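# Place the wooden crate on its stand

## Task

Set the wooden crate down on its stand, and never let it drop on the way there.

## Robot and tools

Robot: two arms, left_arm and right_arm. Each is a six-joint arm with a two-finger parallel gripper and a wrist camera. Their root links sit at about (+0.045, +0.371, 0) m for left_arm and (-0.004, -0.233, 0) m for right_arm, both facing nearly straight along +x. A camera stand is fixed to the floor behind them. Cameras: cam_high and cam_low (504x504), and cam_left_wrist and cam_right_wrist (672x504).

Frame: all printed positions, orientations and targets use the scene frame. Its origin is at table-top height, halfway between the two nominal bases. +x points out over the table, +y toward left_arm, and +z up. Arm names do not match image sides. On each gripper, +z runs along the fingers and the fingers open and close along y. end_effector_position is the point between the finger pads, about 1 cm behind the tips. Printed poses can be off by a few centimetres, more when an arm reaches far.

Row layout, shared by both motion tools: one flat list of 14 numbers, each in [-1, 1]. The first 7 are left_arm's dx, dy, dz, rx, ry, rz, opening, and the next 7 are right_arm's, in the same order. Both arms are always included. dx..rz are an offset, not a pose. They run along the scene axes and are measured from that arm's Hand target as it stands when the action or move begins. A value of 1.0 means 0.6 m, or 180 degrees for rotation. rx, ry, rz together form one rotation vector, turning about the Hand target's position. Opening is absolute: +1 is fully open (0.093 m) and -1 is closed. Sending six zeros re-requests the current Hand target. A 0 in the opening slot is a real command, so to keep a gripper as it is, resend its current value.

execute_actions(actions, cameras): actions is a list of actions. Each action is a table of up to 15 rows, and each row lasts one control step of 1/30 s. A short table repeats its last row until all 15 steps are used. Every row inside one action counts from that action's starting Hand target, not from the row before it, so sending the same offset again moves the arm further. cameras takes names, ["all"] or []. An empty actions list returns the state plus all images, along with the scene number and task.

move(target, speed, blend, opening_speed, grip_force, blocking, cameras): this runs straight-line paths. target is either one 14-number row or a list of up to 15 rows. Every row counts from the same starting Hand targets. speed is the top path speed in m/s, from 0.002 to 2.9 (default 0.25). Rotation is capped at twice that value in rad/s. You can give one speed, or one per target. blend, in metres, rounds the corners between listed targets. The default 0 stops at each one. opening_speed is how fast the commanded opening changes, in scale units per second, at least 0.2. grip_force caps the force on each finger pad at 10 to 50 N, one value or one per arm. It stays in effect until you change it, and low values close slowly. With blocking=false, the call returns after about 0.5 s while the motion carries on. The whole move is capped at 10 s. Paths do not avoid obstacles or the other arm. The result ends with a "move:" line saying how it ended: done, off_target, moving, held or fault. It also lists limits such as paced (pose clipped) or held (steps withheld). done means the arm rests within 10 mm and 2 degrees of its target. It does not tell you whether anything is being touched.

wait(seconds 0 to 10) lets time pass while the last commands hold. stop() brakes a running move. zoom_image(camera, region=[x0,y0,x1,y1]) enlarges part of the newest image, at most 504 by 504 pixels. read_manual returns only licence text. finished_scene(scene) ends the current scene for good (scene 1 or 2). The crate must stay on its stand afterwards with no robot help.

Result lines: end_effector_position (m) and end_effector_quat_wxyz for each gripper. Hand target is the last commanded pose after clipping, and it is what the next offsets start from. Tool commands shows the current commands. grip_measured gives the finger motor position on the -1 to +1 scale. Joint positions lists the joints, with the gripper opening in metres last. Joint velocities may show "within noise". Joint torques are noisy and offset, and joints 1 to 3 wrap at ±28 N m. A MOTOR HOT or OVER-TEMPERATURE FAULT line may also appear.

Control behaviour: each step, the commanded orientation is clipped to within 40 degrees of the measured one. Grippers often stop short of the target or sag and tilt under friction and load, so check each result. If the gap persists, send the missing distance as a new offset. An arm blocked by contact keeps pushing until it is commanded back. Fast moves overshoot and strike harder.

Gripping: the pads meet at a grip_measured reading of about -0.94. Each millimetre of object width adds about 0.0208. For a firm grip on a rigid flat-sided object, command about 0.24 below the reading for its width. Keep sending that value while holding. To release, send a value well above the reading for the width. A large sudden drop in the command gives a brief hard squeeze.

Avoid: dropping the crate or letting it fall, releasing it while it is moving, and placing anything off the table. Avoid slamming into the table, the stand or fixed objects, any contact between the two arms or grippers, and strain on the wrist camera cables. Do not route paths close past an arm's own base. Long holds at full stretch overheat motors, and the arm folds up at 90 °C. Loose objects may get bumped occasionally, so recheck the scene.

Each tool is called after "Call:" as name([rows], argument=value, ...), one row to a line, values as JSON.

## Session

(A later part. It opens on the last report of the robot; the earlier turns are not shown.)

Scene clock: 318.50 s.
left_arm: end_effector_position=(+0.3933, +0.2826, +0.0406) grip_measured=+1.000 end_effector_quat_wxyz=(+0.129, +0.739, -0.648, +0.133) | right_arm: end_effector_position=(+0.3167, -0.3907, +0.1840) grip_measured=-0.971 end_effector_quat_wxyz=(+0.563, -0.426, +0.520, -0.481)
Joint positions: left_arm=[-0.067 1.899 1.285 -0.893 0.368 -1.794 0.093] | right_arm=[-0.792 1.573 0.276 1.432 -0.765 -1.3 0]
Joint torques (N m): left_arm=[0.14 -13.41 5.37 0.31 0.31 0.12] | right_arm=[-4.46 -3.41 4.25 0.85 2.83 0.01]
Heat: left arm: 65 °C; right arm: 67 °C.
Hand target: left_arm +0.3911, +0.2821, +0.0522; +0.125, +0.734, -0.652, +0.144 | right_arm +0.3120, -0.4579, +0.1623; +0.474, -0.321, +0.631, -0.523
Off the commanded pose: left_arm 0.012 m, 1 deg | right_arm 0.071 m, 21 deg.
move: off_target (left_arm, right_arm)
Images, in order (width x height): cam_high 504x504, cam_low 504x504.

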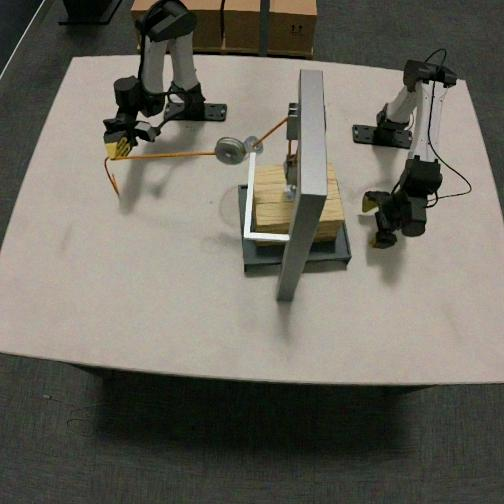

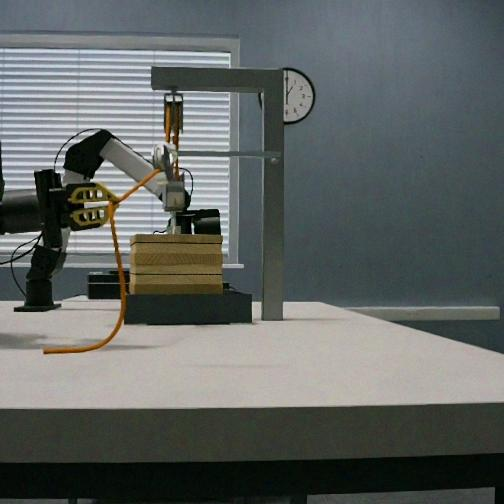

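Call:
move(target=[0,0,0,0,0,0,1,0,0.13,0.03,0,0,0,-1], speed=0.08, cameras=["cam_high","cam_low"])

Call:
zoom_image(camera="cam_low", region=[110, 210, 270, 335])

Call:
zoom_image(camera="cam_high", region=[230, 130, 400, 300])

Scene clock: 324.03 s.
left_arm: end_effector_position=(+0.3933, +0.2826, +0.0406) grip_measured=+1.000 end_effector_quat_wxyz=(+0.129, +0.739, -0.648, +0.133) | right_arm: end_effector_position=(+0.3142, -0.3782, +0.1806) grip_measured=-0.971 end_effector_quat_wxyz=(+0.481, -0.326, +0.626, -0.520)
Joint positions: left_arm=[-0.067 1.899 1.285 -0.893 0.368 -1.794 0.093] | right_arm=[-0.509 1.25 0.19 1.065 -0.165 -1.303 0]
Joint torques (N m): left_arm=[0.13 -13.44 5.38 0.31 0.3 0.13] | right_arm=[0.54 -3.67 6.53 2.08 0.35 -0.02]
Heat: left arm: 65 °C; right arm: 65 °C.
Hand target: left_arm +0.3911, +0.2821, +0.0522; +0.125, +0.734, -0.652, +0.144 | right_arm +0.3121, -0.3799, +0.1804; +0.474, -0.321, +0.631, -0.523
Off the commanded pose: left_arm 0.012 m, 1 deg | right_arm 0.003 m, 1 deg.
move: off_target (left_arm)
Images, in order (width x height): cam_high 504x504, cam_low 504x504.

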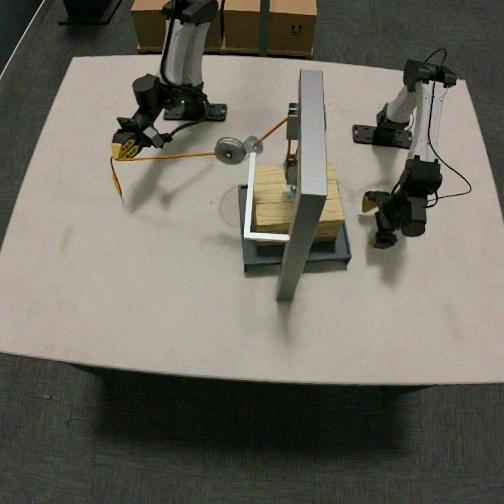

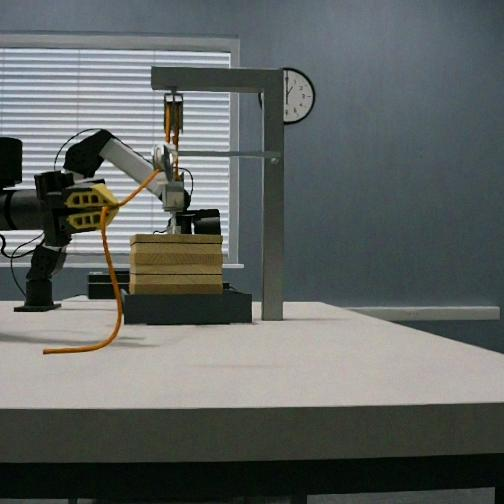

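Scaled by 3.150.

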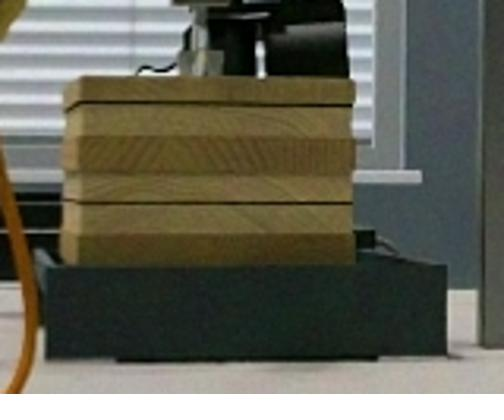

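Scaled by 2.965.

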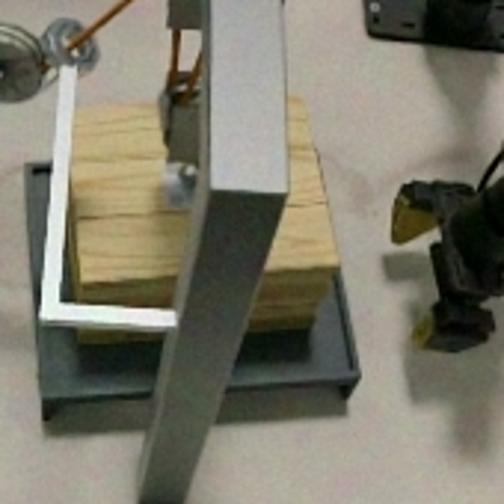

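Call:
move([
  [0,0,0,0,0,0,1,0.02,0.15,0.035,0,0,0,-1],
  [0,0,0,0,0,0,1,0.02,0.21,-0.15,0,0,0,-1],
  [0,0,0,0,0,0,1,0.02,0.21,-0.15,0,0,0,0.6],
  [0,0.05,0,0,0,0,1,-0.15,0.27,-0.14,0,0,0,0.6],
], speed=[0.1, 0.14, 0.14, 0.12], blend=[0.03, 0, 0, 0], opening_speed=1.2, cameras=["cam_high","cam_low","cam_left_wrist"])

Call:
zoom_image(camera="cam_high", region=[150, 100, 400, 300])

Call:
zoom_image(camera="cam_low", region=[80, 180, 330, 360])

Scene clock: 340.97 s.
left_arm: end_effector_position=(+0.3908, +0.3118, +0.0406) grip_measured=+1.000 end_effector_quat_wxyz=(+0.131, +0.738, -0.648, +0.132) | right_arm: end_effector_position=(+0.2224, -0.2165, +0.0987) grip_measured=+0.597 end_effector_quat_wxyz=(+0.406, -0.304, +0.687, -0.520)
Joint positions: left_arm=[0.018 1.899 1.285 -0.931 0.373 -1.699 0.093] | right_arm=[0.873 1.031 -0.001 0.459 1.33 -0.766 0.074]
Joint torques (N m): left_arm=[0.38 -12.9 5.94 0.25 0.3 0.13] | right_arm=[-0.18 -1.17 5.49 1.58 0.42 0.11]
Heat: left arm: 65 °C; right arm: 57 °C.
Hand target: left_arm +0.3911, +0.3121, +0.0522; +0.125, +0.734, -0.652, +0.144 | right_arm +0.2221, -0.2179, +0.0964; +0.474, -0.321, +0.631, -0.524
Off the commanded pose: left_arm 0.012 m, 2 deg | right_arm 0.003 m, 10 deg.
joint sent to its limit (right arm) — joint 3 (elbow), lower limit, where the elbow is as bent as it goes. The joint targets are off in orientation, not in position.
move: off_target (left_arm, right_arm); target 3's new opening was sent with right_arm's hand 0.036 m and 16 deg from that target
Images, in order (width x height): cam_high 504x504, cam_low 504x504, cam_left_wrist 672x504.

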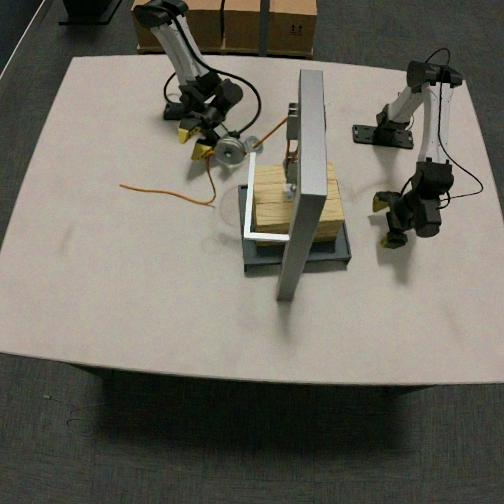

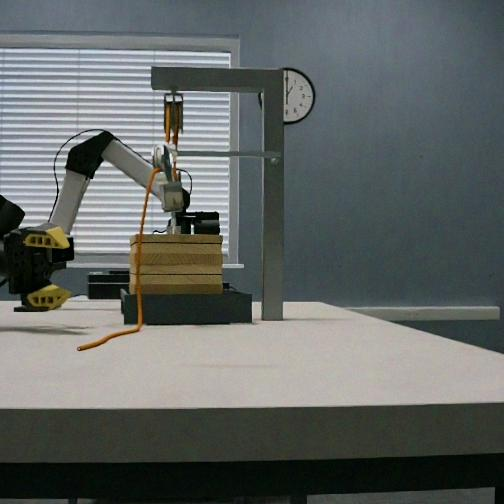

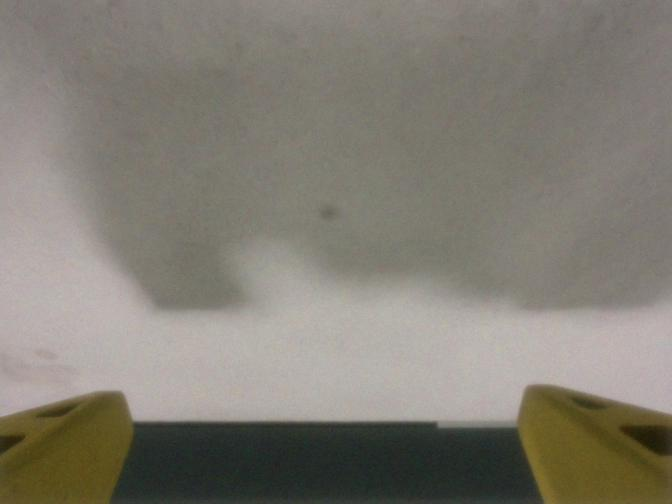

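Scaled by 2.016.

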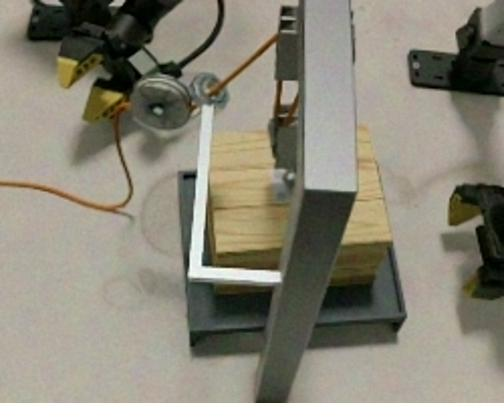

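Scaled by 2.016.

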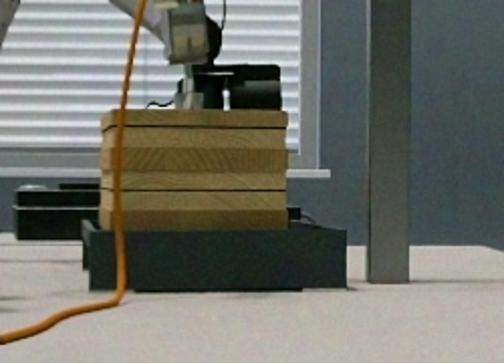

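Call:
finished_scene(scene=2)

The scene is finished: the task was done.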